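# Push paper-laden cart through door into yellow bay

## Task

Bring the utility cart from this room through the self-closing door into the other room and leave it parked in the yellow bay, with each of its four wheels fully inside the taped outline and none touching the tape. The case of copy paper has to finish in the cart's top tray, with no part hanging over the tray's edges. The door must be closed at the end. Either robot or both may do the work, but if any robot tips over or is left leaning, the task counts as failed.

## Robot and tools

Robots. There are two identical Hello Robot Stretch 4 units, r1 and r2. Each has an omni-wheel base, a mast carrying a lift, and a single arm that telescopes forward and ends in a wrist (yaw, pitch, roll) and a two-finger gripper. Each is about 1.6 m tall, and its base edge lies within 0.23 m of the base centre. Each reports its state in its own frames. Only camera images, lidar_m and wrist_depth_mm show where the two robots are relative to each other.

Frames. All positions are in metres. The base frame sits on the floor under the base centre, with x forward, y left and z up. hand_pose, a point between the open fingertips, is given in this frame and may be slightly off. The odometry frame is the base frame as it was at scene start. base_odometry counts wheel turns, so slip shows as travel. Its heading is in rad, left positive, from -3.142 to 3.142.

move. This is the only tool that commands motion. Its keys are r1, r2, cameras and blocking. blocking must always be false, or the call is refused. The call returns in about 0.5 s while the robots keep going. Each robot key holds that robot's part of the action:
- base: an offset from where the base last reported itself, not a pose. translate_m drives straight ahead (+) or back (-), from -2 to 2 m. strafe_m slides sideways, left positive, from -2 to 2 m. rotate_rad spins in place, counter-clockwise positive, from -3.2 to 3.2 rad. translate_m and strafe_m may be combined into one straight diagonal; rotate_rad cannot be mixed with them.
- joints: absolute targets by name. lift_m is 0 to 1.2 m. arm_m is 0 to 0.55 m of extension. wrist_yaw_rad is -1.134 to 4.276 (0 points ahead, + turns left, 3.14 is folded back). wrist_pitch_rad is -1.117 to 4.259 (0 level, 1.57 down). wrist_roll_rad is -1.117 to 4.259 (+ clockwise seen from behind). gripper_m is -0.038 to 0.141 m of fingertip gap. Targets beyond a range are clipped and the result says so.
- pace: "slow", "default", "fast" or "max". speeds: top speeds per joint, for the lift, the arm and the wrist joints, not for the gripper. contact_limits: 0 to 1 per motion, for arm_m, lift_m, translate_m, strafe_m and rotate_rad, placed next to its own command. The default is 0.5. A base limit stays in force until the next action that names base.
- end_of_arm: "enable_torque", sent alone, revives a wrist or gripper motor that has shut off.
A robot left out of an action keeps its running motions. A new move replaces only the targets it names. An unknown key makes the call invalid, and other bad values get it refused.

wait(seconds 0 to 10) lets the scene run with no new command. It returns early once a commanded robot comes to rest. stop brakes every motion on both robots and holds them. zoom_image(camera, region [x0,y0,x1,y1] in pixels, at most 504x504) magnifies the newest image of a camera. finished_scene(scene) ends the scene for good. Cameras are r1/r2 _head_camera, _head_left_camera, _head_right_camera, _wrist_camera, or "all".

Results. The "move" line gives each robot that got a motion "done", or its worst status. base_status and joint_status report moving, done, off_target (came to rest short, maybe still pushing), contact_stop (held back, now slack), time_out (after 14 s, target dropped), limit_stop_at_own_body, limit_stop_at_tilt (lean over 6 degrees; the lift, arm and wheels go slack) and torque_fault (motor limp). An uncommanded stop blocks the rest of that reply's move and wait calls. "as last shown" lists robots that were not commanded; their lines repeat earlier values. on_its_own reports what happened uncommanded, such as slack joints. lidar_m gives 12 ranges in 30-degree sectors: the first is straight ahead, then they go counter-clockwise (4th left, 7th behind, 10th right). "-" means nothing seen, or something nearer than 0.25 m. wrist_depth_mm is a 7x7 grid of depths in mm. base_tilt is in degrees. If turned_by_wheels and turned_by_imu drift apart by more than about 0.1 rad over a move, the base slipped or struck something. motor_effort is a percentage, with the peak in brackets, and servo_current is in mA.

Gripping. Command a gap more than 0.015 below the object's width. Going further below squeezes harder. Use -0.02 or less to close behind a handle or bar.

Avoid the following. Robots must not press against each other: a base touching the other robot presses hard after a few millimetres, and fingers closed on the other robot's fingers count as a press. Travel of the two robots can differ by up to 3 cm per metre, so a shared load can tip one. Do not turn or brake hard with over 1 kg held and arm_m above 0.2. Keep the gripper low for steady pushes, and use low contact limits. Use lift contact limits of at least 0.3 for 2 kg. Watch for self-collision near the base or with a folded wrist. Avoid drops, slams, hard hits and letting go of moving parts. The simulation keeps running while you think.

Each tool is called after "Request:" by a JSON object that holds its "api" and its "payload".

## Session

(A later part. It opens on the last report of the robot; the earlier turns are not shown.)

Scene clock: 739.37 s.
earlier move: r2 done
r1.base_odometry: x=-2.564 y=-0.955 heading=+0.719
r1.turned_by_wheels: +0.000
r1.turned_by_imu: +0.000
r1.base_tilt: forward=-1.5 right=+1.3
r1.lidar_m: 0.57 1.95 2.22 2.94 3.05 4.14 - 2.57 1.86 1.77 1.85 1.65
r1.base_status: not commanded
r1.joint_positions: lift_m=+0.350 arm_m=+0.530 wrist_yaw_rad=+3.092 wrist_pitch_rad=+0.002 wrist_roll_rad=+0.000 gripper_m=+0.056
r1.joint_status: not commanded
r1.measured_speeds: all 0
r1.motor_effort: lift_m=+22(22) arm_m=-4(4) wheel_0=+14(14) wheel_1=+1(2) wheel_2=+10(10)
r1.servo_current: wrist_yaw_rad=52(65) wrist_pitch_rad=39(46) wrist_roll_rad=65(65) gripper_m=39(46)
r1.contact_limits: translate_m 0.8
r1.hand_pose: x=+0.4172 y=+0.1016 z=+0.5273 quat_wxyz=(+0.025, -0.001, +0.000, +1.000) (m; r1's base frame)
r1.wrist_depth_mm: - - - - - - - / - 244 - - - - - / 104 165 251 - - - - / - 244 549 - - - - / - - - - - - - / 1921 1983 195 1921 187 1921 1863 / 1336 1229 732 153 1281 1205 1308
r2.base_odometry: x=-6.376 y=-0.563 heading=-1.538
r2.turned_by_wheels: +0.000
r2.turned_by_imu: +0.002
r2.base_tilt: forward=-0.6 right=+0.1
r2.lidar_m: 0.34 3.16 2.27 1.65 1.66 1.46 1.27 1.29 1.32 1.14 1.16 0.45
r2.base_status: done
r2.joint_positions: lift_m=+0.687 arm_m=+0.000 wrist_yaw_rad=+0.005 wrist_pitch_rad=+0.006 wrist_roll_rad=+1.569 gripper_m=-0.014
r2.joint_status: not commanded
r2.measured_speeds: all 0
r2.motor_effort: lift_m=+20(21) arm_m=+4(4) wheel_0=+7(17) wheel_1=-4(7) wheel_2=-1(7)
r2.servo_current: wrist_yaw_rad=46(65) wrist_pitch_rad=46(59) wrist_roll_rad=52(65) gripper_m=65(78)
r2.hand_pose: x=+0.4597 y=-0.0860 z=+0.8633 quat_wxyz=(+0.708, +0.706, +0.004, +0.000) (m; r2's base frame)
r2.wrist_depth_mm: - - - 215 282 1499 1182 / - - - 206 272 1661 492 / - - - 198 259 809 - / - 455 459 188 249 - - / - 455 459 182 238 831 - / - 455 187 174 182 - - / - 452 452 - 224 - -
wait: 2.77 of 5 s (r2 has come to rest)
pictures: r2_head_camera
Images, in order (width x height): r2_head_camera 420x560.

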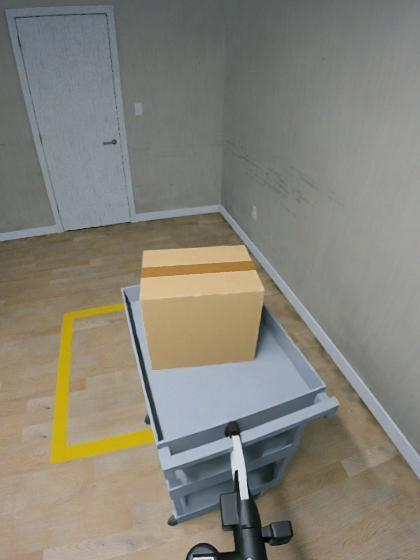

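Request:
{"api": "move", "payload": {"blocking": false, "cameras": [], "r2": {"base":{"rotate_rad":0.3},"pace":"slow"}}}

Request:
{"api": "wait", "payload": {"seconds": 3, "cameras": []}}

Request:
{"api": "move", "payload": {"blocking": false, "cameras": [], "r2": {"base":{"translate_m":-0.32,"strafe_m":-0.28},"pace":"slow"}}}

Request:
{"api": "wait", "payload": {"seconds": 6, "cameras": ["r2_head_camera"]}}

Scene clock: 749.43 s.
move: r2 moving
r1: as last shown
r1.base_tilt: forward=-1.6 right=+1.2
r1.lidar_m: 0.58 1.94 2.24 2.93 3.05 4.16 - 2.59 1.87 1.77 1.86 1.66
r1.motor_effort: lift_m=+22(22) arm_m=-4(4) wheel_0=+13(14) wheel_1=+1(2) wheel_2=+10(10)
r1.servo_current: wrist_yaw_rad=39(52) wrist_pitch_rad=39(46) wrist_roll_rad=33(59) gripper_m=33(46)
r1.contact_limits: translate_m 0.8
r1.wrist_depth_mm: - - - - - - - / - 243 - - - - - / 103 165 252 - - - - / - 243 554 - - - - / - - - - - - - / 1921 1983 194 1921 187 1863 1863 / 1366 1229 723 154 1281 1182 1281
r2.base_odometry: x=-6.376 y=-0.563 heading=-1.414
r2.turned_by_wheels: +0.123
r2.turned_by_imu: +0.119
r2.base_tilt: forward=-0.7 right=+0.1
r2.lidar_m: 0.35 2.68 2.33 1.63 1.68 1.41 1.27 1.29 1.26 1.14 1.18 0.45
r2.base_status: rotate_rad moving
r2.joint_positions: lift_m=+0.687 arm_m=+0.000 wrist_yaw_rad=-0.014 wrist_pitch_rad=+0.006 wrist_roll_rad=+1.569 gripper_m=-0.014
r2.joint_status: not commanded
r2.measured_speeds: translate_m=-0.003 strafe_m=+0.000 rotate_rad=+0.480 lift_m=+0.000 arm_m=+0.000 wrist_yaw_rad=-0.058 wrist_pitch_rad=+0.000 wrist_roll_rad=+0.000
r2.motor_effort: lift_m=+20(20) arm_m=+4(4) wheel_0=-13(13) wheel_1=-8(9) wheel_2=-20(20)
r2.servo_current: wrist_yaw_rad=78(78) wrist_pitch_rad=46(52) wrist_roll_rad=65(65) gripper_m=72(72)
r2.hand_pose: x=+0.4580 y=-0.0916 z=+0.8633 quat_wxyz=(+0.708, +0.706, -0.003, -0.007) (m; r2's base frame)
r2.wrist_depth_mm: - - - 200 267 1499 1138 / - - - 195 258 1661 - / - - 455 188 251 809 - / - 452 452 182 242 842 - / - 452 459 178 236 842 - / - 455 187 171 182 - - / - 459 455 - 224 - -
pictures: none
No camera images: "cameras" was empty.

Scene clock: 750.30 s.
earlier move: r2 done
r1.base_odometry: x=-2.564 y=-0.955 heading=+0.719
r1.turned_by_wheels: +0.000
r1.turned_by_imu: +0.000
r1.base_tilt: forward=-1.5 right=+1.3
r1.lidar_m: 0.58 1.93 2.26 2.95 3.04 4.21 - 2.58 1.88 1.76 1.86 1.67
r1.base_status: not commanded
r1.joint_positions: lift_m=+0.350 arm_m=+0.530 wrist_yaw_rad=+3.092 wrist_pitch_rad=+0.002 wrist_roll_rad=+0.000 gripper_m=+0.056
r1.joint_status: not commanded
r1.measured_speeds: all 0
r1.motor_effort: lift_m=+22(22) arm_m=-4(4) wheel_0=+14(14) wheel_1=+1(2) wheel_2=+10(10)
r1.servo_current: wrist_yaw_rad=52(72) wrist_pitch_rad=39(46) wrist_roll_rad=52(65) gripper_m=39(46)
r1.contact_limits: translate_m 0.8
r1.hand_pose: x=+0.4172 y=+0.1016 z=+0.5273 quat_wxyz=(+0.025, -0.001, +0.000, +1.000) (m; r1's base frame)
r1.wrist_depth_mm: - - - - - - - / - 244 - - - - - / 103 165 252 - - - - / - 244 544 - - - - / - - - - - - - / 1863 1983 194 1921 187 1921 1863 / 1366 1229 723 154 1281 1182 1308
r2.base_odometry: x=-6.376 y=-0.563 heading=-1.239
r2.turned_by_wheels: +0.175
r2.turned_by_imu: +0.170
r2.base_tilt: forward=-0.6 right=+0.1
r2.lidar_m: 0.39 2.30 1.70 1.64 1.72 1.32 1.28 1.36 1.18 1.15 0.51 0.41
r2.base_status: done
r2.joint_positions: lift_m=+0.687 arm_m=+0.000 wrist_yaw_rad=-0.007 wrist_pitch_rad=+0.006 wrist_roll_rad=+1.569 gripper_m=-0.014
r2.joint_status: not commanded
r2.measured_speeds: all 0
r2.motor_effort: lift_m=+20(20) arm_m=-3(4) wheel_0=-10(16) wheel_1=-5(9) wheel_2=-4(21)
r2.servo_current: wrist_yaw_rad=65(104) wrist_pitch_rad=46(52) wrist_roll_rad=46(65) gripper_m=72(78)
r2.hand_pose: x=+0.4587 y=-0.0894 z=+0.8633 quat_wxyz=(+0.708, +0.706, +0.000, -0.005) (m; r2's base frame)
r2.wrist_depth_mm: - - - 155 211 691 - / - 410 413 158 217 - - / - 436 433 162 221 809 - / - 469 459 166 227 831 - / - - 484 170 231 - - / - - 187 174 182 1618 492 / - - - - 243 1576 1138
wait: 0.87 of 3 s (r2 has come to rest)
pictures: none
No camera images: "cameras" was empty.

Scene clock: 750.80 s.
move: r2 moving
r1: as last shown
r1.lidar_m: 0.57 1.94 2.27 2.93 3.07 4.20 - 2.58 1.86 1.76 1.84 1.67
r1.motor_effort: lift_m=+22(22) arm_m=-4(4) wheel_0=+14(14) wheel_1=+2(2) wheel_2=+10(10)
r1.servo_current: wrist_yaw_rad=46(59) wrist_pitch_rad=46(46) wrist_roll_rad=52(59) gripper_m=39(46)
r1.contact_limits: translate_m 0.8
r1.wrist_depth_mm: - - - - - - - / - 243 - - - - - / 103 165 252 - - - - / - 244 544 - - - - / - - - - - - - / 1863 1921 193 1983 187 1921 1863 / 1366 1205 723 153 1255 1182 1336
r2.base_odometry: x=-6.387 y=-0.557 heading=-1.239
r2.turned_by_wheels: +0.000
r2.turned_by_imu: +0.000
r2.base_tilt: forward=-0.6 right=+0.1
r2.lidar_m: 0.40 2.32 1.69 1.64 1.74 1.30 1.25 1.35 1.19 1.14 0.54 0.42
r2.base_status: translate_m moving; strafe_m moving
r2.joint_positions: lift_m=+0.687 arm_m=+0.000 wrist_yaw_rad=-0.004 wrist_pitch_rad=+0.006 wrist_roll_rad=+1.569 gripper_m=-0.014
r2.joint_status: not commanded
r2.measured_speeds: translate_m=-0.038 strafe_m=-0.034 rotate_rad=+0.002 lift_m=+0.000 arm_m=+0.000 wrist_yaw_rad=+0.012 wrist_pitch_rad=+0.000 wrist_roll_rad=+0.000
r2.motor_effort: lift_m=+20(21) arm_m=-4(4) wheel_0=+2(8) wheel_1=-11(11) wheel_2=+9(12)
r2.servo_current: wrist_yaw_rad=46(65) wrist_pitch_rad=46(52) wrist_roll_rad=59(59) gripper_m=72(72)
r2.hand_pose: x=+0.4590 y=-0.0885 z=+0.8633 quat_wxyz=(+0.708, +0.706, +0.001, -0.003) (m; r2's base frame)
r2.wrist_depth_mm: - - - 155 212 699 - / - 410 410 158 217 788 - / - 433 433 162 222 809 - / - 469 459 166 227 831 - / - - 488 170 232 - - / - - 187 174 182 1708 496 / - - - - 243 1708 1205
pictures: none
No camera images: "cameras" was empty.

Scene clock: 755.77 s.
earlier move: r2 done
r1.base_odometry: x=-2.564 y=-0.955 heading=+0.719
r1.turned_by_wheels: +0.000
r1.turned_by_imu: +0.000
r1.base_tilt: forward=-1.6 right=+1.2
r1.lidar_m: 0.58 1.93 2.27 2.93 3.05 4.15 - 2.56 1.87 1.77 1.85 1.66
r1.base_status: not commanded
r1.joint_positions: lift_m=+0.350 arm_m=+0.530 wrist_yaw_rad=+3.092 wrist_pitch_rad=+0.002 wrist_roll_rad=+0.000 gripper_m=+0.056
r1.joint_status: not commanded
r1.measured_speeds: all 0
r1.motor_effort: lift_m=+22(22) arm_m=-4(4) wheel_0=+13(14) wheel_1=+1(2) wheel_2=+10(10)
r1.servo_current: wrist_yaw_rad=59(72) wrist_pitch_rad=39(52) wrist_roll_rad=59(65) gripper_m=46(46)
r1.contact_limits: translate_m 0.8
r1.hand_pose: x=+0.4172 y=+0.1016 z=+0.5273 quat_wxyz=(+0.025, -0.001, +0.000, +1.000) (m; r1's base frame)
r1.wrist_depth_mm: - - - - - - - / - 245 - - - - - / 103 165 252 - - - - / - 243 549 - - - - / - - - - - - - / 1921 1863 195 1921 187 1921 1863 / 1366 1229 723 153 1281 1182 1281
r2.base_odometry: x=-6.745 y=-0.352 heading=-1.238
r2.turned_by_wheels: +0.001
r2.turned_by_imu: +0.002
r2.base_tilt: forward=-0.7 right=+0.1
r2.lidar_m: 0.36 0.54 1.98 1.94 1.34 1.00 0.97 1.03 0.87 0.84 0.91 0.46
r2.base_status: done
r2.joint_positions: lift_m=+0.687 arm_m=+0.000 wrist_yaw_rad=+0.004 wrist_pitch_rad=+0.006 wrist_roll_rad=+1.569 gripper_m=-0.014
r2.joint_status: not commanded
r2.measured_speeds: all 0
r2.motor_effort: lift_m=+20(21) arm_m=-4(4) wheel_0=+6(10) wheel_1=-4(11) wheel_2=+7(14)
r2.servo_current: wrist_yaw_rad=39(65) wrist_pitch_rad=52(52) wrist_roll_rad=39(65) gripper_m=65(78)
r2.hand_pose: x=+0.4596 y=-0.0863 z=+0.8633 quat_wxyz=(+0.708, +0.706, +0.003, -0.001) (m; r2's base frame)
r2.wrist_depth_mm: - - - 252 345 1336 366 / - - - 291 304 1661 480 / - - - 214 283 1661 - / - - 477 200 264 809 - / - 469 459 186 243 820 - / - 452 187 174 182 - - / - 442 436 - 220 - -
wait: 4.97 of 6 s (r2 has come to rest)
pictures: r2_head_camera
Images, in order (width x height): r2_head_camera 420x560.

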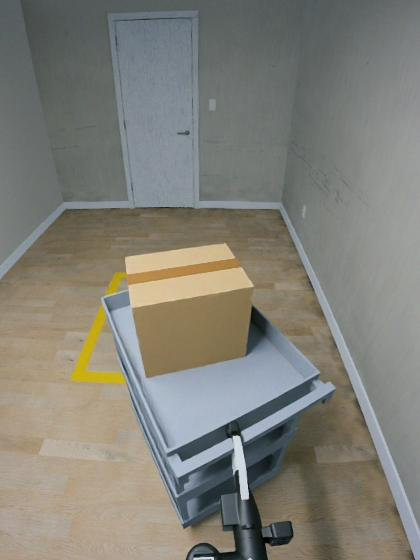

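Request:
{"api": "move", "payload": {"blocking": false, "cameras": [], "r2": {"base":{"translate_m":0.35,"strafe_m":0.1},"pace":"slow"}}}

Request:
{"api": "wait", "payload": {"seconds": 6, "cameras": ["r2_head_camera"]}}

Scene clock: 763.67 s.
move: r2 moving
r1: as last shown
r1.lidar_m: 0.55 1.93 2.26 2.91 3.05 4.19 - 2.59 1.87 1.77 1.84 1.66
r1.servo_current: wrist_yaw_rad=52(59) wrist_pitch_rad=46(52) wrist_roll_rad=26(46) gripper_m=46(46)
r1.contact_limits: translate_m 0.8
r1.wrist_depth_mm: - - - - - - - / - 243 - - - - - / 103 165 252 - - - - / - 243 544 - - - - / - - - - - - - / 1863 1921 194 1921 187 1863 1863 / 1336 1205 723 153 1281 1182 1308
r2.base_odometry: x=-6.738 y=-0.362 heading=-1.238
r2.turned_by_wheels: +0.000
r2.turned_by_imu: +0.000
r2.base_tilt: forward=-0.7 right=+0.0
r2.lidar_m: 0.30 0.60 2.00 1.92 1.34 1.03 0.97 1.05 0.89 0.86 0.92 0.49
r2.base_status: translate_m moving; strafe_m moving
r2.joint_positions: lift_m=+0.687 arm_m=+0.000 wrist_yaw_rad=+0.000 wrist_pitch_rad=+0.006 wrist_roll_rad=+1.569 gripper_m=-0.014
r2.joint_status: not commanded
r2.measured_speeds: translate_m=+0.048 strafe_m=+0.013 rotate_rad=-0.002 lift_m=+0.000 arm_m=+0.000 wrist_yaw_rad=-0.024 wrist_pitch_rad=+0.000 wrist_roll_rad=+0.000
r2.motor_effort: lift_m=+20(21) arm_m=-3(4) wheel_0=+9(10) wheel_1=+8(8) wheel_2=-14(14)
r2.servo_current: wrist_yaw_rad=52(52) wrist_pitch_rad=46(46) wrist_roll_rad=59(59) gripper_m=72(72)
r2.hand_pose: x=+0.4593 y=-0.0874 z=+0.8633 quat_wxyz=(+0.708, +0.706, +0.002, -0.002) (m; r2's base frame)
r2.wrist_depth_mm: - - - 257 353 1366 362 / - - - 293 315 1661 469 / - - - 215 285 1756 - / - - 477 200 260 778 - / - 466 462 186 243 842 - / - 449 187 171 181 - - / - 436 430 - 216 - -
pictures: none
No camera images: "cameras" was empty.

Scene clock: 768.07 s.
earlier move: r2 done
r1.base_odometry: x=-2.564 y=-0.955 heading=+0.719
r1.turned_by_wheels: +0.000
r1.turned_by_imu: +0.000
r1.base_tilt: forward=-1.6 right=+1.2
r1.lidar_m: 0.58 1.93 2.29 2.95 3.07 4.18 - 2.58 1.86 1.76 1.84 1.66
r1.base_status: not commanded
r1.joint_positions: lift_m=+0.350 arm_m=+0.530 wrist_yaw_rad=+3.092 wrist_pitch_rad=+0.002 wrist_roll_rad=+0.000 gripper_m=+0.056
r1.joint_status: not commanded
r1.measured_speeds: all 0
r1.motor_effort: lift_m=+22(22) arm_m=-3(4) wheel_0=+14(14) wheel_1=+1(2) wheel_2=+10(10)
r1.servo_current: wrist_yaw_rad=46(72) wrist_pitch_rad=39(52) wrist_roll_rad=59(78) gripper_m=39(52)
r1.contact_limits: translate_m 0.8
r1.hand_pose: x=+0.4172 y=+0.1016 z=+0.5273 quat_wxyz=(+0.025, -0.001, +0.000, +1.000) (m; r1's base frame)
r1.wrist_depth_mm: - - - - - - - / - 244 - - - - - / 103 165 252 - - - - / - 243 544 - - - - / - - - - - - - / 1921 1983 193 1921 187 1921 1808 / 1366 1205 732 153 1281 1182 1308
r2.base_odometry: x=-6.536 y=-0.650 heading=-1.238
r2.turned_by_wheels: +0.000
r2.turned_by_imu: -0.001
r2.base_tilt: forward=-0.7 right=+0.1
r2.lidar_m: 0.33 0.61 1.86 1.83 1.77 1.34 1.31 1.34 0.97 0.97 1.05 0.47
r2.base_status: done
r2.joint_positions: lift_m=+0.687 arm_m=+0.000 wrist_yaw_rad=-0.005 wrist_pitch_rad=+0.006 wrist_roll_rad=+1.569 gripper_m=-0.014
r2.joint_status: not commanded
r2.measured_speeds: all 0
r2.motor_effort: lift_m=+20(21) arm_m=+4(4) wheel_0=+3(10) wheel_1=+4(9) wheel_2=-8(17)
r2.servo_current: wrist_yaw_rad=46(65) wrist_pitch_rad=46(52) wrist_roll_rad=39(65) gripper_m=65(78)
r2.hand_pose: x=+0.4588 y=-0.0888 z=+0.8633 quat_wxyz=(+0.708, +0.706, +0.000, -0.004) (m; r2's base frame)
r2.wrist_depth_mm: - - - 325 362 375 364 / - - - 298 320 1708 488 / - - - 217 287 1808 - / - - 480 201 262 820 - / - 469 466 186 244 820 - / - 449 187 172 180 - - / - 436 427 - 216 - -
wait: 4.40 of 6 s (r2 has come to rest)
pictures: r2_head_camera
Images, in order (width x height): r2_head_camera 420x560.

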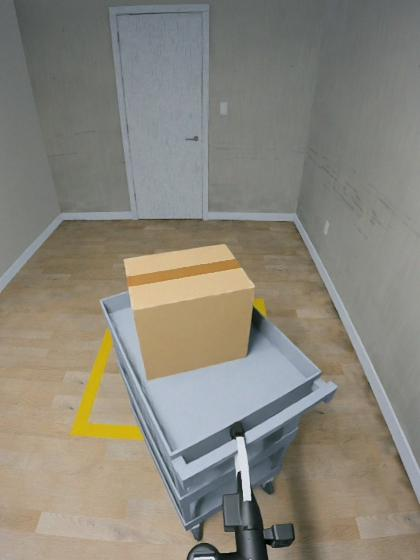

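Request:
{"api": "move", "payload": {"blocking": false, "cameras": [], "r2": {"base":{"translate_m":0.35,"strafe_m":0.06},"pace":"slow"}}}

Request:
{"api": "wait", "payload": {"seconds": 6, "cameras": ["r2_head_camera"]}}

Scene clock: 776.23 s.
move: r2 moving
r1: as last shown
r1.lidar_m: 0.58 1.93 2.25 2.93 3.07 4.19 - 2.57 1.88 1.77 1.83 1.66
r1.motor_effort: lift_m=+22(22) arm_m=-4(4) wheel_0=+13(14) wheel_1=+1(2) wheel_2=+10(10)
r1.servo_current: wrist_yaw_rad=46(65) wrist_pitch_rad=33(46) wrist_roll_rad=39(52) gripper_m=46(46)
r1.contact_limits: translate_m 0.8
r1.wrist_depth_mm: - - - - - - - / - 244 - - - - - / 103 165 253 - - - - / - 243 549 - - - - / - - - - - - - / 1921 1921 193 1921 187 1921 1808 / 1397 1205 715 153 1308 1182 1308
r2.base_odometry: x=-6.530 y=-0.661 heading=-1.238
r2.turned_by_wheels: +0.000
r2.turned_by_imu: +0.001
r2.base_tilt: forward=-0.7 right=+0.1
r2.lidar_m: 0.32 0.58 1.84 1.81 1.81 1.36 1.33 1.32 1.00 0.97 1.04 0.46
r2.base_status: translate_m moving; strafe_m moving
r2.joint_positions: lift_m=+0.687 arm_m=+0.000 wrist_yaw_rad=-0.005 wrist_pitch_rad=+0.006 wrist_roll_rad=+1.569 gripper_m=-0.014
r2.joint_status: not commanded
r2.measured_speeds: translate_m=+0.048 strafe_m=+0.009 rotate_rad=+0.000 lift_m=+0.000 arm_m=+0.000 wrist_yaw_rad=+0.000 wrist_pitch_rad=+0.000 wrist_roll_rad=+0.000
r2.motor_effort: lift_m=+20(21) arm_m=+4(4) wheel_0=+8(8) wheel_1=+8(8) wheel_2=-11(14)
r2.servo_current: wrist_yaw_rad=46(59) wrist_pitch_rad=46(52) wrist_roll_rad=46(52) gripper_m=65(78)
r2.hand_pose: x=+0.4588 y=-0.0888 z=+0.8633 quat_wxyz=(+0.708, +0.706, +0.000, -0.004) (m; r2's base frame)
r2.wrist_depth_mm: - - - 327 362 373 364 / - - - 297 320 1618 488 / - - - 218 287 1808 - / - - 480 201 263 759 - / - 469 466 186 243 820 - / - 455 187 172 181 - - / - 436 433 - 216 - -
pictures: none
No camera images: "cameras" was empty.

Scene clock: 780.57 s.
earlier move: r2 done
r1.base_odometry: x=-2.564 y=-0.955 heading=+0.719
r1.turned_by_wheels: +0.000
r1.turned_by_imu: +0.000
r1.base_tilt: forward=-1.6 right=+1.2
r1.lidar_m: 0.58 1.93 2.26 2.94 3.06 4.17 - 2.56 1.89 1.76 1.84 1.66
r1.base_status: not commanded
r1.joint_positions: lift_m=+0.350 arm_m=+0.530 wrist_yaw_rad=+3.092 wrist_pitch_rad=+0.002 wrist_roll_rad=+0.000 gripper_m=+0.056
r1.joint_status: not commanded
r1.measured_speeds: all 0
r1.motor_effort: lift_m=+22(22) arm_m=-4(4) wheel_0=+14(14) wheel_1=+1(2) wheel_2=+10(10)
r1.servo_current: wrist_yaw_rad=52(72) wrist_pitch_rad=46(52) wrist_roll_rad=39(72) gripper_m=39(46)
r1.contact_limits: translate_m 0.8
r1.hand_pose: x=+0.4172 y=+0.1016 z=+0.5273 quat_wxyz=(+0.025, -0.001, +0.000, +1.000) (m; r1's base frame)
r1.wrist_depth_mm: - - - - - - - / - 244 - - - - - / 103 166 253 - - - - / - 244 549 - - - - / - - - - - - - / 1983 1983 193 1863 189 1863 1808 / 1366 1255 715 153 1281 1160 1336
r2.base_odometry: x=-6.366 y=-0.961 heading=-1.238
r2.turned_by_wheels: +0.000
r2.turned_by_imu: +0.002
r2.base_tilt: forward=-0.7 right=+0.0
r2.lidar_m: 0.31 0.44 2.13 1.74 1.84 1.71 1.67 1.43 1.11 1.06 1.13 0.49
r2.base_status: done
r2.joint_positions: lift_m=+0.687 arm_m=+0.000 wrist_yaw_rad=+0.000 wrist_pitch_rad=+0.006 wrist_roll_rad=+1.569 gripper_m=-0.014
r2.joint_status: not commanded
r2.measured_speeds: all 0
r2.motor_effort: lift_m=+20(21) arm_m=+4(4) wheel_0=+6(11) wheel_1=+5(9) wheel_2=-5(14)
r2.servo_current: wrist_yaw_rad=52(65) wrist_pitch_rad=46(52) wrist_roll_rad=52(65) gripper_m=59(78)
r2.hand_pose: x=+0.4592 y=-0.0875 z=+0.8633 quat_wxyz=(+0.708, +0.706, +0.002, -0.002) (m; r2's base frame)
r2.wrist_depth_mm: - - - 343 - 1499 1138 / - - - 329 389 1464 399 / - - - 293 322 1618 517 / - - - 211 281 1756 - / - - 473 190 247 809 - / - 455 187 169 181 - - / - 424 421 - 213 - -
wait: 4.33 of 6 s (r2 has come to rest)
pictures: r2_head_camera
Images, in order (width x height): r2_head_camera 420x560.

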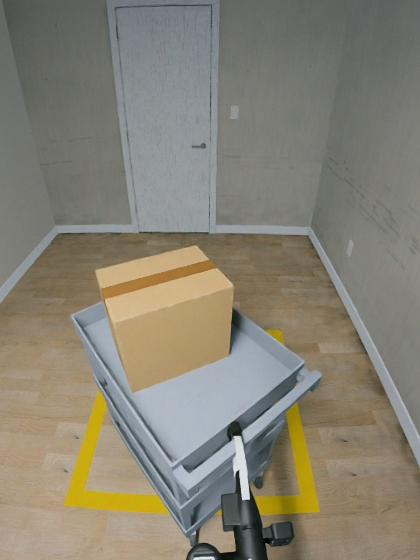

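Request:
{"api": "move", "payload": {"blocking": false, "cameras": [], "r2": {"base":{"translate_m":0.2,"strafe_m":-0.03},"pace":"slow"}}}

Request:
{"api": "wait", "payload": {"seconds": 6, "cameras": ["r2_head_camera","r2_wrist_camera"]}}

Scene clock: 790.93 s.
move: r2 moving
r1: as last shown
r1.base_tilt: forward=-1.6 right=+1.3
r1.lidar_m: 0.60 1.94 2.24 2.94 3.07 4.17 - 2.58 1.88 1.76 1.83 1.68
r1.motor_effort: lift_m=+22(22) arm_m=-3(4) wheel_0=+14(14) wheel_1=+1(2) wheel_2=+10(10)
r1.servo_current: wrist_yaw_rad=46(65) wrist_pitch_rad=39(52) wrist_roll_rad=46(59) gripper_m=46(46)
r1.contact_limits: translate_m 0.8
r1.wrist_depth_mm: - - - - - - - / - 243 - - - - - / 103 165 251 - - - - / - 245 549 - - - - / - - - - - - - / 1863 1983 193 1983 187 1863 1863 / 1366 1205 723 153 1308 1182 1336
r2.base_odometry: x=-6.363 y=-0.973 heading=-1.237
r2.turned_by_wheels: +0.000
r2.turned_by_imu: +0.001
r2.base_tilt: forward=-0.7 right=+0.1
r2.lidar_m: 0.33 0.48 2.12 1.70 1.86 1.72 1.68 1.44 1.08 1.05 1.12 0.49
r2.base_status: translate_m moving; strafe_m moving
r2.joint_positions: lift_m=+0.687 arm_m=+0.000 wrist_yaw_rad=+0.000 wrist_pitch_rad=+0.006 wrist_roll_rad=+1.569 gripper_m=-0.014
r2.joint_status: not commanded
r2.measured_speeds: translate_m=+0.049 strafe_m=-0.008 rotate_rad=+0.001 lift_m=+0.000 arm_m=+0.000 wrist_yaw_rad=+0.000 wrist_pitch_rad=+0.000 wrist_roll_rad=+0.000
r2.motor_effort: lift_m=+20(21) arm_m=+4(4) wheel_0=+10(11) wheel_1=+8(8) wheel_2=-11(12)
r2.servo_current: wrist_yaw_rad=59(59) wrist_pitch_rad=52(52) wrist_roll_rad=46(59) gripper_m=72(78)
r2.hand_pose: x=+0.4592 y=-0.0875 z=+0.8633 quat_wxyz=(+0.708, +0.706, +0.002, -0.002) (m; r2's base frame)
r2.wrist_depth_mm: - - - 342 - 1576 1138 / - - - 332 384 1464 402 / - - - 237 322 1708 521 / - - - 211 281 1756 - / - - 473 189 248 809 - / - 455 187 169 181 - - / - 427 424 - 211 - -
pictures: none
No camera images: "cameras" was empty.

Scene clock: 793.73 s.
earlier move: r2 done
r1.base_odometry: x=-2.564 y=-0.955 heading=+0.719
r1.turned_by_wheels: +0.000
r1.turned_by_imu: +0.000
r1.base_tilt: forward=-1.6 right=+1.2
r1.lidar_m: 0.58 1.91 2.28 2.93 3.05 4.19 - 2.59 1.87 1.77 1.85 1.66
r1.base_status: not commanded
r1.joint_positions: lift_m=+0.350 arm_m=+0.530 wrist_yaw_rad=+3.092 wrist_pitch_rad=+0.002 wrist_roll_rad=+0.000 gripper_m=+0.056
r1.joint_status: not commanded
r1.measured_speeds: all 0
r1.motor_effort: lift_m=+22(22) arm_m=-3(4) wheel_0=+13(14) wheel_1=+2(2) wheel_2=+10(10)
r1.servo_current: wrist_yaw_rad=52(65) wrist_pitch_rad=39(52) wrist_roll_rad=39(72) gripper_m=46(46)
r1.contact_limits: translate_m 0.8
r1.hand_pose: x=+0.4172 y=+0.1016 z=+0.5273 quat_wxyz=(+0.025, -0.001, +0.000, +1.000) (m; r1's base frame)
r1.wrist_depth_mm: - - - - - - - / - 244 - - - - - / 103 165 253 - - - - / - 243 554 - - - - / - - - - - - - / 1983 1863 194 1983 187 1921 1808 / 1336 1205 732 153 1255 1160 1336
r2.base_odometry: x=-6.328 y=-1.159 heading=-1.237
r2.turned_by_wheels: +0.000
r2.turned_by_imu: +0.001
r2.base_tilt: forward=-0.7 right=+0.1
r2.lidar_m: 0.31 0.40 2.03 1.74 1.87 1.90 1.84 1.42 1.09 1.04 1.10 0.50
r2.base_status: done
r2.joint_positions: lift_m=+0.687 arm_m=+0.000 wrist_yaw_rad=+0.002 wrist_pitch_rad=+0.006 wrist_roll_rad=+1.569 gripper_m=-0.014
r2.joint_status: not commanded
r2.measured_speeds: all 0
r2.motor_effort: lift_m=+20(21) arm_m=+3(4) wheel_0=+7(13) wheel_1=+4(8) wheel_2=-5(12)
r2.servo_current: wrist_yaw_rad=46(59) wrist_pitch_rad=46(52) wrist_roll_rad=52(59) gripper_m=72(78)
r2.hand_pose: x=+0.4595 y=-0.0868 z=+0.8633 quat_wxyz=(+0.708, +0.706, +0.003, -0.001) (m; r2's base frame)
r2.wrist_depth_mm: - - - - - 1618 1160 / - - - 387 - 1464 421 / - - - 322 - 1708 492 / - - - 217 303 1808 - / - - - 193 257 723 - / - 462 186 161 180 - - / - 424 410 - 207 - -
wait: 2.80 of 6 s (r2 has come to rest)
pictures: r2_head_camera, r2_wrist_camera
Images, in order (width x height): r2_head_camera 420x560, r2_wrist_camera 616x392.

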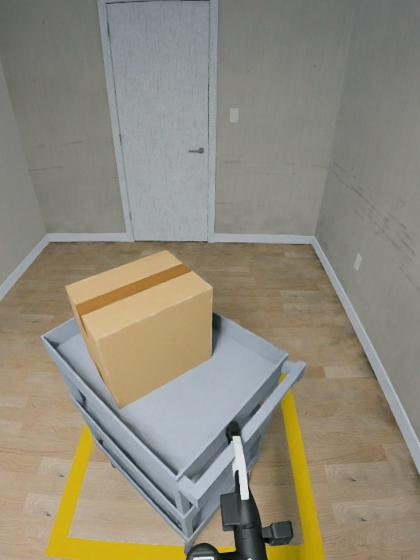

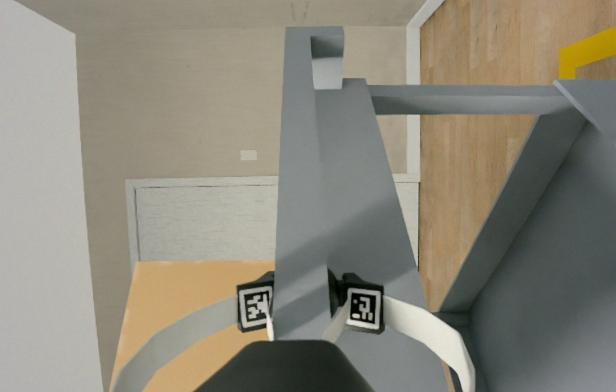

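Request:
{"api": "move", "payload": {"blocking": false, "cameras": [], "r2": {"base":{"translate_m":0.15,"strafe_m":-0.15},"pace":"slow"}}}

Request:
{"api": "wait", "payload": {"seconds": 6, "cameras": ["r2_head_camera","r2_head_left_camera"]}}

Scene clock: 804.43 s.
move: r2 moving
r1: as last shown
r1.lidar_m: 0.57 1.93 2.29 2.94 3.05 4.18 - 2.58 1.87 1.76 1.84 1.65
r1.motor_effort: lift_m=+22(22) arm_m=-4(4) wheel_0=+13(14) wheel_1=+1(2) wheel_2=+10(10)
r1.servo_current: wrist_yaw_rad=46(65) wrist_pitch_rad=46(46) wrist_roll_rad=52(59) gripper_m=33(46)
r1.contact_limits: translate_m 0.8
r1.wrist_depth_mm: - - - - - - - / - 244 - - - - - / 103 165 253 - - - - / - 243 549 - - - - / - - - - - - - / 1983 1921 193 1921 187 1863 1863 / 1366 1205 732 154 1255 1182 1366
r2.base_odometry: x=-6.334 y=-1.171 heading=-1.237
r2.turned_by_wheels: +0.000
r2.turned_by_imu: +0.001
r2.base_tilt: forward=-0.7 right=+0.1
r2.lidar_m: 0.30 0.39 2.02 1.76 1.88 1.91 1.87 1.40 1.07 1.03 1.11 0.49
r2.base_status: translate_m moving; strafe_m moving
r2.joint_positions: lift_m=+0.687 arm_m=+0.000 wrist_yaw_rad=+0.003 wrist_pitch_rad=+0.006 wrist_roll_rad=+1.569 gripper_m=-0.014
r2.joint_status: not commanded
r2.measured_speeds: translate_m=+0.036 strafe_m=-0.037 rotate_rad=+0.000 lift_m=+0.000 arm_m=+0.000 wrist_yaw_rad=+0.008 wrist_pitch_rad=+0.000 wrist_roll_rad=+0.000
r2.motor_effort: lift_m=+20(21) arm_m=+4(4) wheel_0=+12(14) wheel_1=-6(6) wheel_2=-6(9)
r2.servo_current: wrist_yaw_rad=59(59) wrist_pitch_rad=52(52) wrist_roll_rad=52(59) gripper_m=72(72)
r2.hand_pose: x=+0.4595 y=-0.0865 z=+0.8633 quat_wxyz=(+0.708, +0.706, +0.003, -0.001) (m; r2's base frame)
r2.wrist_depth_mm: - - - - - 1618 1160 / - - - 394 - 1430 1042 / - - - 267 430 1708 488 / - - - 224 306 1756 554 / - - - 193 257 723 - / - 473 186 166 181 - - / - 421 410 - 206 - -
pictures: none
No camera images: "cameras" was empty.

Scene clock: 807.30 s.
earlier move: r2 done
r1.base_odometry: x=-2.564 y=-0.955 heading=+0.719
r1.turned_by_wheels: +0.000
r1.turned_by_imu: +0.000
r1.base_tilt: forward=-1.6 right=+1.2
r1.lidar_m: 0.58 1.92 2.23 2.92 3.06 4.15 - 2.58 1.87 1.77 1.83 1.65
r1.base_status: not commanded
r1.joint_positions: lift_m=+0.350 arm_m=+0.530 wrist_yaw_rad=+3.092 wrist_pitch_rad=+0.002 wrist_roll_rad=+0.000 gripper_m=+0.056
r1.joint_status: not commanded
r1.measured_speeds: all 0
r1.motor_effort: lift_m=+22(22) arm_m=-4(4) wheel_0=+13(14) wheel_1=+1(2) wheel_2=+10(10)
r1.servo_current: wrist_yaw_rad=52(65) wrist_pitch_rad=39(52) wrist_roll_rad=52(72) gripper_m=46(52)
r1.contact_limits: translate_m 0.8
r1.hand_pose: x=+0.4172 y=+0.1016 z=+0.5273 quat_wxyz=(+0.025, -0.001, +0.000, +1.000) (m; r1's base frame)
r1.wrist_depth_mm: - - - - - - - / - 244 - - - - - / 103 165 252 - - - - / - 244 554 - - - - / - - - - - - - / 1921 1921 194 1983 187 1921 1808 / 1336 1205 732 153 1281 1182 1336
r2.base_odometry: x=-6.421 y=-1.350 heading=-1.237
r2.turned_by_wheels: +0.001
r2.turned_by_imu: +0.003
r2.base_tilt: forward=-0.7 right=+0.0
r2.lidar_m: 0.30 0.34 2.09 1.90 2.01 2.08 2.00 1.20 0.94 0.90 0.98 0.55
r2.base_status: done
r2.joint_positions: lift_m=+0.687 arm_m=+0.000 wrist_yaw_rad=+0.011 wrist_pitch_rad=+0.006 wrist_roll_rad=+1.569 gripper_m=-0.014
r2.joint_status: not commanded
r2.measured_speeds: all 0
r2.motor_effort: lift_m=+20(21) arm_m=+4(4) wheel_0=+12(20) wheel_1=+0(6) wheel_2=-2(9)
r2.servo_current: wrist_yaw_rad=59(65) wrist_pitch_rad=46(52) wrist_roll_rad=59(59) gripper_m=65(78)
r2.hand_pose: x=+0.4602 y=-0.0842 z=+0.8633 quat_wxyz=(+0.708, +0.706, +0.006, +0.002) (m; r2's base frame)
r2.wrist_depth_mm: - - - - - 1618 1138 / - - - - - 1708 1160 / - - - 433 - 1661 1118 / - - - 320 - 1661 504 / - - - 208 297 1808 554 / - - - 159 180 654 - / - 445 421 - 200 - -
wait: 2.87 of 6 s (r2 has come to rest)
pictures: r2_head_camera, r2_head_left_camera
Images, in order (width x height): r2_head_camera 420x560, r2_head_left_camera 420x672.

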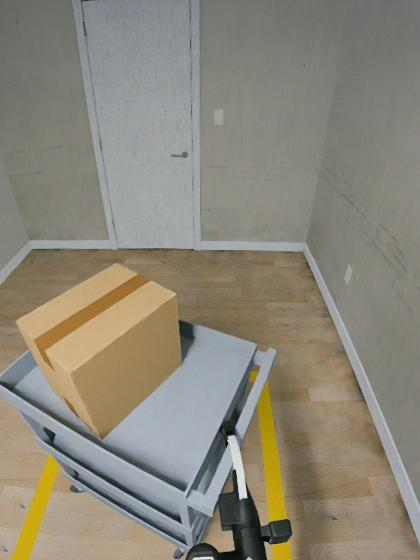

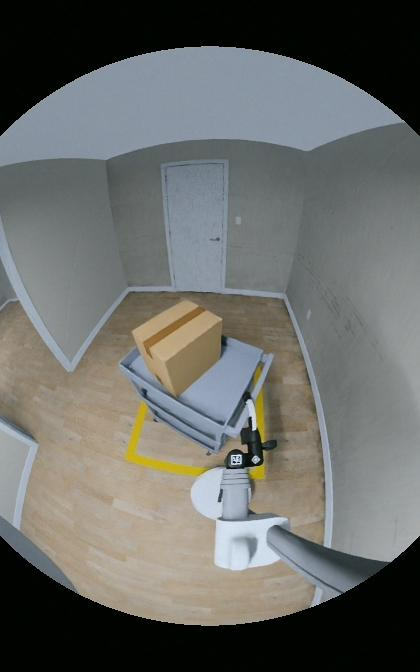

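Request:
{"api": "move", "payload": {"blocking": false, "cameras": [], "r2": {"joints":{"gripper_m":0.11}}}}

Request:
{"api": "wait", "payload": {"seconds": 2, "cameras": []}}

Request:
{"api": "move", "payload": {"blocking": false, "cameras": [], "r2": {"base":{"translate_m":-0.32},"pace":"slow"}}}

Request:
{"api": "wait", "payload": {"seconds": 6, "cameras": ["r2_head_camera","r2_wrist_camera"]}}

Scene clock: 825.10 s.
move: r2 moving
r1: as last shown
r1.lidar_m: 0.59 1.95 2.26 2.94 3.06 4.17 - 2.59 1.88 1.76 1.84 1.66
r1.motor_effort: lift_m=+22(22) arm_m=-3(4) wheel_0=+13(14) wheel_1=+1(2) wheel_2=+10(10)
r1.servo_current: wrist_yaw_rad=46(65) wrist_pitch_rad=33(46) wrist_roll_rad=46(65) gripper_m=39(46)
r1.contact_limits: translate_m 0.8
r1.wrist_depth_mm: - - - - - - - / - 244 - - - - - / 103 165 252 - - - - / - 244 549 - - - - / - - - - - - - / 1921 1921 193 1863 187 1921 1808 / 1397 1205 723 153 1255 1182 1308
r2.base_odometry: x=-6.421 y=-1.350 heading=-1.237
r2.turned_by_wheels: +0.000
r2.turned_by_imu: +0.000
r2.base_tilt: forward=-0.7 right=+0.0
r2.lidar_m: 0.30 0.37 2.09 1.92 2.01 2.07 2.02 1.24 0.93 0.89 0.97 0.55
r2.base_status: not commanded
r2.joint_positions: lift_m=+0.687 arm_m=+0.000 wrist_yaw_rad=+0.011 wrist_pitch_rad=+0.006 wrist_roll_rad=+1.569 gripper_m=+0.009
r2.joint_status: gripper_m moving
r2.measured_speeds: translate_m=+0.000 strafe_m=+0.000 rotate_rad=-0.001 lift_m=+0.000 arm_m=+0.000 wrist_yaw_rad=+0.000 wrist_pitch_rad=+0.000 wrist_roll_rad=+0.000
r2.motor_effort: lift_m=+20(20) arm_m=+3(4) wheel_0=+11(12) wheel_1=+0(1) wheel_2=-2(2)
r2.servo_current: wrist_yaw_rad=65(78) wrist_pitch_rad=46(52) wrist_roll_rad=52(52) gripper_m=117(117)
r2.hand_pose: x=+0.4602 y=-0.0842 z=+0.8633 quat_wxyz=(+0.708, +0.706, +0.006, +0.002) (m; r2's base frame)
r2.wrist_depth_mm: - - - - - 1618 1138 / - - - - - 1661 1160 / - - - 436 - 1661 1118 / - - - 349 - 1708 500 / - - - 208 303 1808 559 / - - 202 167 184 647 - / - 452 427 - 210 - -
pictures: none
No camera images: "cameras" was empty.

Scene clock: 826.60 s.
earlier move: r2 done
r1.base_odometry: x=-2.564 y=-0.955 heading=+0.719
r1.turned_by_wheels: +0.000
r1.turned_by_imu: +0.000
r1.base_tilt: forward=-1.5 right=+1.3
r1.lidar_m: 0.58 1.94 2.26 2.93 3.06 4.17 - 2.58 1.87 1.78 1.84 1.64
r1.base_status: not commanded
r1.joint_positions: lift_m=+0.350 arm_m=+0.530 wrist_yaw_rad=+3.092 wrist_pitch_rad=+0.002 wrist_roll_rad=+0.000 gripper_m=+0.056
r1.joint_status: not commanded
r1.measured_speeds: all 0
r1.motor_effort: lift_m=+22(22) arm_m=-4(4) wheel_0=+13(14) wheel_1=+1(2) wheel_2=+10(10)
r1.servo_current: wrist_yaw_rad=46(65) wrist_pitch_rad=46(46) wrist_roll_rad=59(65) gripper_m=46(46)
r1.contact_limits: translate_m 0.8
r1.hand_pose: x=+0.4172 y=+0.1016 z=+0.5273 quat_wxyz=(+0.025, -0.001, +0.000, +1.000) (m; r1's base frame)
r1.wrist_depth_mm: - - - - - - - / - 244 - - - - - / 103 164 254 - - - - / - 244 544 - - - - / - - - - - - - / 1983 1921 193 1983 187 1863 1808 / 1366 1205 723 153 1308 1229 1336
r2.base_odometry: x=-6.421 y=-1.350 heading=-1.237
r2.turned_by_wheels: -0.001
r2.turned_by_imu: +0.000
r2.base_tilt: forward=-0.7 right=+0.1
r2.lidar_m: 0.30 0.33 2.07 1.90 2.04 2.06 2.02 1.24 0.93 0.87 0.97 0.57
r2.base_status: not commanded
r2.joint_positions: lift_m=+0.687 arm_m=+0.000 wrist_yaw_rad=+0.001 wrist_pitch_rad=+0.006 wrist_roll_rad=+1.569 gripper_m=+0.110
r2.joint_status: all done
r2.measured_speeds: all 0
r2.motor_effort: lift_m=+20(21) arm_m=+4(4) wheel_0=+3(12) wheel_1=+0(1) wheel_2=-2(3)
r2.servo_current: wrist_yaw_rad=39(78) wrist_pitch_rad=46(52) wrist_roll_rad=46(59) gripper_m=52(117)
r2.hand_pose: x=+0.4594 y=-0.0870 z=+0.8633 quat_wxyz=(+0.708, +0.706, +0.003, -0.002) (m; r2's base frame)
r2.wrist_depth_mm: - - - - - 1708 1182 / - - - - - 1708 1182 / - - - 452 - 1708 1182 / - - - 377 466 1808 442 / - - - 285 325 1708 539 / - - 198 172 192 609 - / - 469 449 - 220 647 -
wait: 1.50 of 2 s (r2 has come to rest)
pictures: none
No camera images: "cameras" was empty.

Scene clock: 827.10 s.
move: r2 moving
r1: as last shown
r1.base_tilt: forward=-1.6 right=+1.2
r1.lidar_m: 0.58 1.93 2.24 2.93 3.05 4.16 - 2.56 1.87 1.76 1.83 1.64
r1.motor_effort: lift_m=+22(22) arm_m=-4(4) wheel_0=+14(14) wheel_1=+1(2) wheel_2=+10(10)
r1.servo_current: wrist_yaw_rad=52(59) wrist_pitch_rad=46(46) wrist_roll_rad=52(59) gripper_m=39(46)
r1.contact_limits: translate_m 0.8
r1.wrist_depth_mm: - - - - - - - / - 244 - - - - - / 104 165 252 - - - - / - 244 549 - - - - / - - - - - - - / 1921 1921 193 1983 187 1863 1863 / 1397 1281 723 154 1308 1182 1336
r2.base_odometry: x=-6.425 y=-1.339 heading=-1.237
r2.turned_by_wheels: +0.000
r2.turned_by_imu: +0.000
r2.base_tilt: forward=-0.7 right=+0.1
r2.lidar_m: 0.29 0.39 2.06 1.88 2.03 2.07 2.00 1.24 0.93 0.90 0.96 0.57
r2.base_status: translate_m moving
r2.joint_positions: lift_m=+0.687 arm_m=+0.000 wrist_yaw_rad=+0.001 wrist_pitch_rad=+0.006 wrist_roll_rad=+1.569 gripper_m=+0.110
r2.joint_status: not commanded
r2.measured_speeds: translate_m=-0.048 strafe_m=+0.000 rotate_rad=+0.000 lift_m=+0.000 arm_m=+0.000 wrist_yaw_rad=+0.000 wrist_pitch_rad=+0.000 wrist_roll_rad=+0.000
r2.motor_effort: lift_m=+20(20) arm_m=+4(4) wheel_0=-5(8) wheel_1=-6(6) wheel_2=+8(10)
r2.servo_current: wrist_yaw_rad=33(52) wrist_pitch_rad=52(52) wrist_roll_rad=39(59) gripper_m=52(59)
r2.hand_pose: x=+0.4594 y=-0.0870 z=+0.8633 quat_wxyz=(+0.708, +0.706, +0.003, -0.002) (m; r2's base frame)
r2.wrist_depth_mm: - - - - - 1708 1160 / - - - - - 1708 1205 / - - - - - 1708 1138 / - - - 410 - 1708 469 / - - - 291 332 1708 549 / - - 198 178 193 615 - / - 477 452 - 224 661 -
pictures: none
No camera images: "cameras" was empty.

Scene clock: 831.10 s.
earlier move: r2 done
r1.base_odometry: x=-2.564 y=-0.955 heading=+0.719
r1.turned_by_wheels: +0.000
r1.turned_by_imu: +0.000
r1.base_tilt: forward=-1.6 right=+1.3
r1.lidar_m: 0.58 1.92 2.29 2.94 3.05 4.20 - 2.56 1.87 1.76 1.85 1.67
r1.base_status: not commanded
r1.joint_positions: lift_m=+0.350 arm_m=+0.530 wrist_yaw_rad=+3.092 wrist_pitch_rad=+0.002 wrist_roll_rad=+0.000 gripper_m=+0.056
r1.joint_status: not commanded
r1.measured_speeds: all 0
r1.motor_effort: lift_m=+22(22) arm_m=-4(4) wheel_0=+13(14) wheel_1=+1(2) wheel_2=+10(10)
r1.servo_current: wrist_yaw_rad=65(72) wrist_pitch_rad=46(52) wrist_roll_rad=46(78) gripper_m=39(52)
r1.contact_limits: translate_m 0.8
r1.hand_pose: x=+0.4172 y=+0.1016 z=+0.5273 quat_wxyz=(+0.025, -0.001, +0.000, +1.000) (m; r1's base frame)
r1.wrist_depth_mm: - - - - - - - / - 243 - - - - - / 103 165 253 - - - - / - 243 549 - - - - / - - - - - - - / 1863 1921 193 1983 187 1863 1808 / 1397 1205 723 153 1255 1182 1308
r2.base_odometry: x=-6.526 y=-1.048 heading=-1.237
r2.turned_by_wheels: +0.000
r2.turned_by_imu: +0.000
r2.base_tilt: forward=-0.6 right=+0.1
r2.lidar_m: 0.59 0.75 2.28 1.91 2.06 1.74 1.70 1.21 0.88 0.87 0.95 1.36
r2.base_status: done
r2.joint_positions: lift_m=+0.687 arm_m=+0.000 wrist_yaw_rad=+0.001 wrist_pitch_rad=+0.006 wrist_roll_rad=+1.569 gripper_m=+0.110
r2.joint_status: not commanded
r2.measured_speeds: all 0
r2.motor_effort: lift_m=+20(21) arm_m=+4(4) wheel_0=-4(9) wheel_1=-4(8) wheel_2=+5(10)
r2.servo_current: wrist_yaw_rad=39(59) wrist_pitch_rad=46(52) wrist_roll_rad=52(65) gripper_m=52(59)
r2.hand_pose: x=+0.4594 y=-0.0870 z=+0.8633 quat_wxyz=(+0.708, +0.706, +0.003, -0.002) (m; r2's base frame)
r2.wrist_depth_mm: - - - - - 1661 1160 / - - - - - 1708 1205 / - - - - - 1708 1182 / - - - - - 768 1182 / - - - 597 - 842 535 / - - 197 379 190 - 439 / - - 661 - 410 407 415
wait: 4.00 of 6 s (r2 has come to rest)
pictures: r2_head_camera, r2_wrist_camera
Images, in order (width x height): r2_head_camera 420x560, r2_wrist_camera 616x392.

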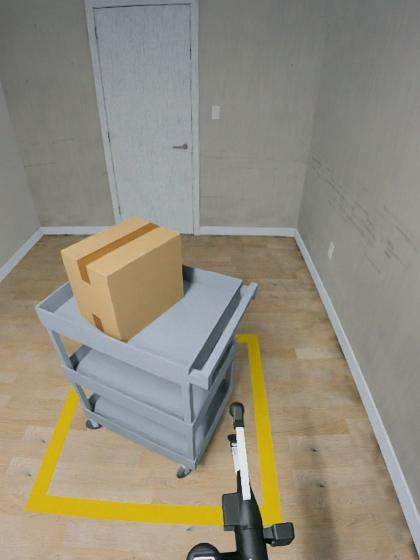

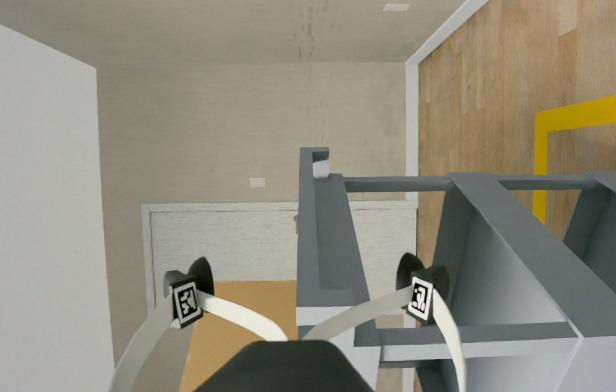

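Request:
{"api": "zoom_image", "payload": {"camera": "r2_head_camera", "region": [10, 320, 290, 530]}}

Scaled by 1.800 from the camera's 420x560 image, which has a finer 1200x1600 frame.

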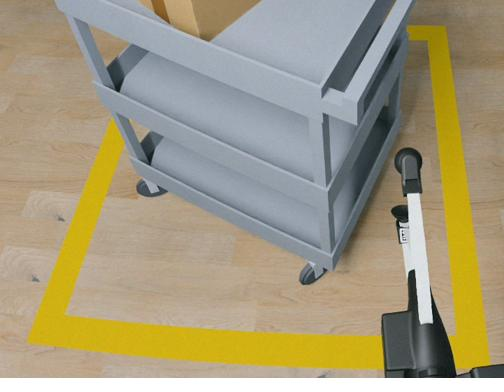

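Request:
{"api": "move", "payload": {"blocking": false, "cameras": ["r2_head_camera","r1_head_camera","r2_head_left_camera"]}}

Request:
{"api": "zoom_image", "payload": {"camera": "r2_head_camera", "region": [30, 150, 400, 450]}}

Scene clock: 851.00 s.
r1.base_odometry: x=-2.564 y=-0.955 heading=+0.719
r1.turned_by_wheels: +0.000
r1.turned_by_imu: +0.000
r1.base_tilt: forward=-1.6 right=+1.2
r1.lidar_m: 0.58 1.94 2.28 2.93 3.05 4.20 - 2.55 1.86 1.75 1.83 1.69
r1.base_status: not commanded
r1.joint_positions: lift_m=+0.350 arm_m=+0.530 wrist_yaw_rad=+3.092 wrist_pitch_rad=+0.002 wrist_roll_rad=+0.000 gripper_m=+0.056
r1.joint_status: not commanded
r1.measured_speeds: all 0
r1.motor_effort: lift_m=+22(22) arm_m=-4(4) wheel_0=+14(14) wheel_1=+1(2) wheel_2=+10(10)
r1.servo_current: wrist_yaw_rad=52(72) wrist_pitch_rad=46(52) wrist_roll_rad=33(78) gripper_m=39(52)
r1.contact_limits: translate_m 0.8
r1.hand_pose: x=+0.4172 y=+0.1016 z=+0.5273 quat_wxyz=(+0.025, -0.001, +0.000, +1.000) (m; r1's base frame)
r1.wrist_depth_mm: - - - - - - - / - 243 - - - - - / 103 164 253 - - - - / - 244 554 - - - - / - - - - - - - / 1983 1921 194 1921 187 1921 1808 / 1336 1205 723 153 1255 1205 1308
r2.base_odometry: x=-6.526 y=-1.048 heading=-1.237
r2.turned_by_wheels: +0.000
r2.turned_by_imu: +0.000
r2.base_tilt: forward=-0.7 right=+0.0
r2.lidar_m: 0.59 0.74 2.23 1.89 2.03 1.76 1.70 1.18 0.91 0.87 0.93 1.37
r2.base_status: done
r2.joint_positions: lift_m=+0.687 arm_m=+0.000 wrist_yaw_rad=+0.001 wrist_pitch_rad=+0.006 wrist_roll_rad=+1.569 gripper_m=+0.110
r2.joint_status: not commanded
r2.measured_speeds: all 0
r2.motor_effort: lift_m=+20(21) arm_m=+4(4) wheel_0=-3(9) wheel_1=-4(8) wheel_2=+5(10)
r2.servo_current: wrist_yaw_rad=52(59) wrist_pitch_rad=52(52) wrist_roll_rad=46(65) gripper_m=52(59)
r2.hand_pose: x=+0.4594 y=-0.0870 z=+0.8633 quat_wxyz=(+0.708, +0.706, +0.003, -0.002) (m; r2's base frame)
r2.wrist_depth_mm: - - - - - 1708 1182 / - - - - - 1661 1160 / - - - - - 1756 1205 / - - - - - 768 1205 / - - - 597 - 842 539 / - - 198 382 191 - 442 / - - 661 - 407 404 415
pictures: r1_head_camera, r2_head_camera, r2_head_left_camera
Images, in order (width x height): r1_head_camera 420x560, r2_head_camera 420x560, r2_head_left_camera 420x672.

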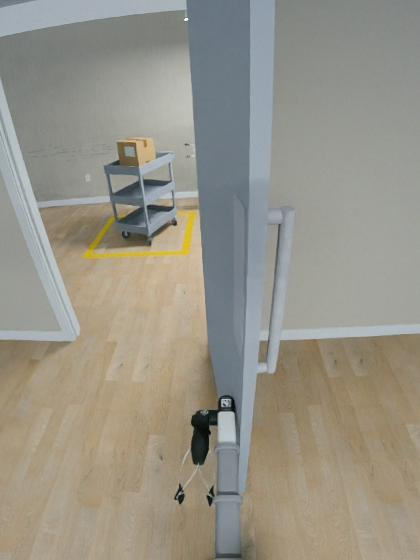

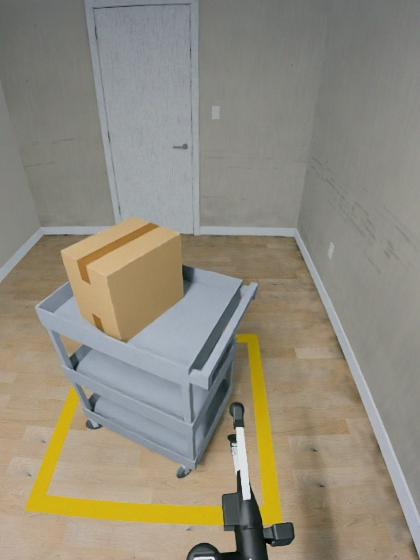

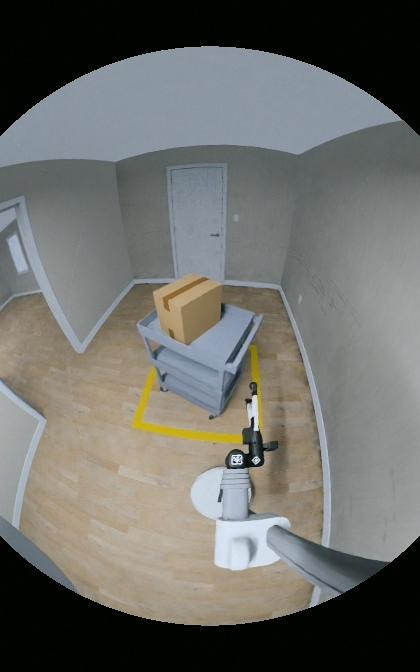

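Scaled by 1.362 from the camera's 420x560 image, which has a finer 1200x1600 frame.

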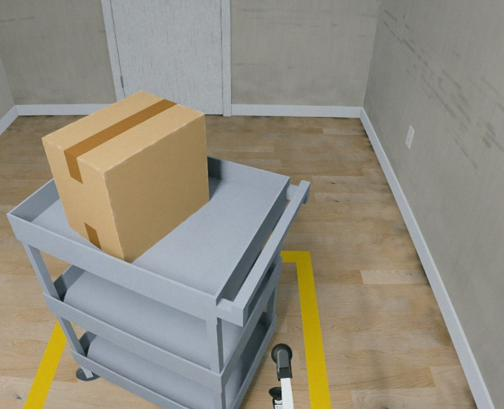

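Request:
{"api": "zoom_image", "payload": {"camera": "r1_head_camera", "region": [70, 120, 220, 270]}}

Request:
{"api": "zoom_image", "payload": {"camera": "r2_head_camera", "region": [10, 330, 290, 540]}}

Scaled by 3.360 from the camera's 420x560 image, which has a finer 600x800 frame.

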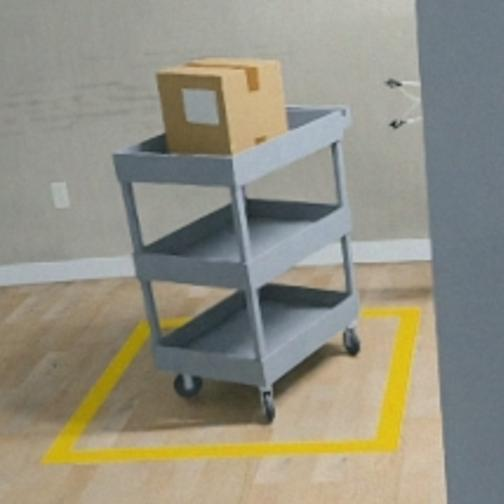

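Scaled by 1.800 from the camera's 420x560 image, which has a finer 1200x1600 frame.

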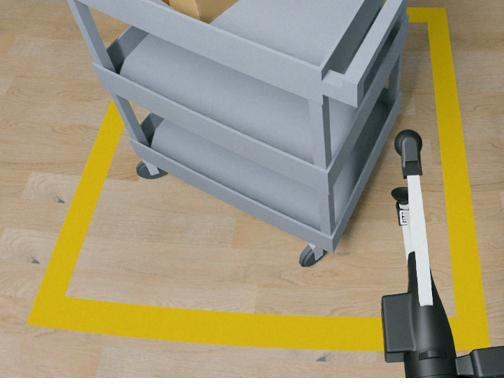

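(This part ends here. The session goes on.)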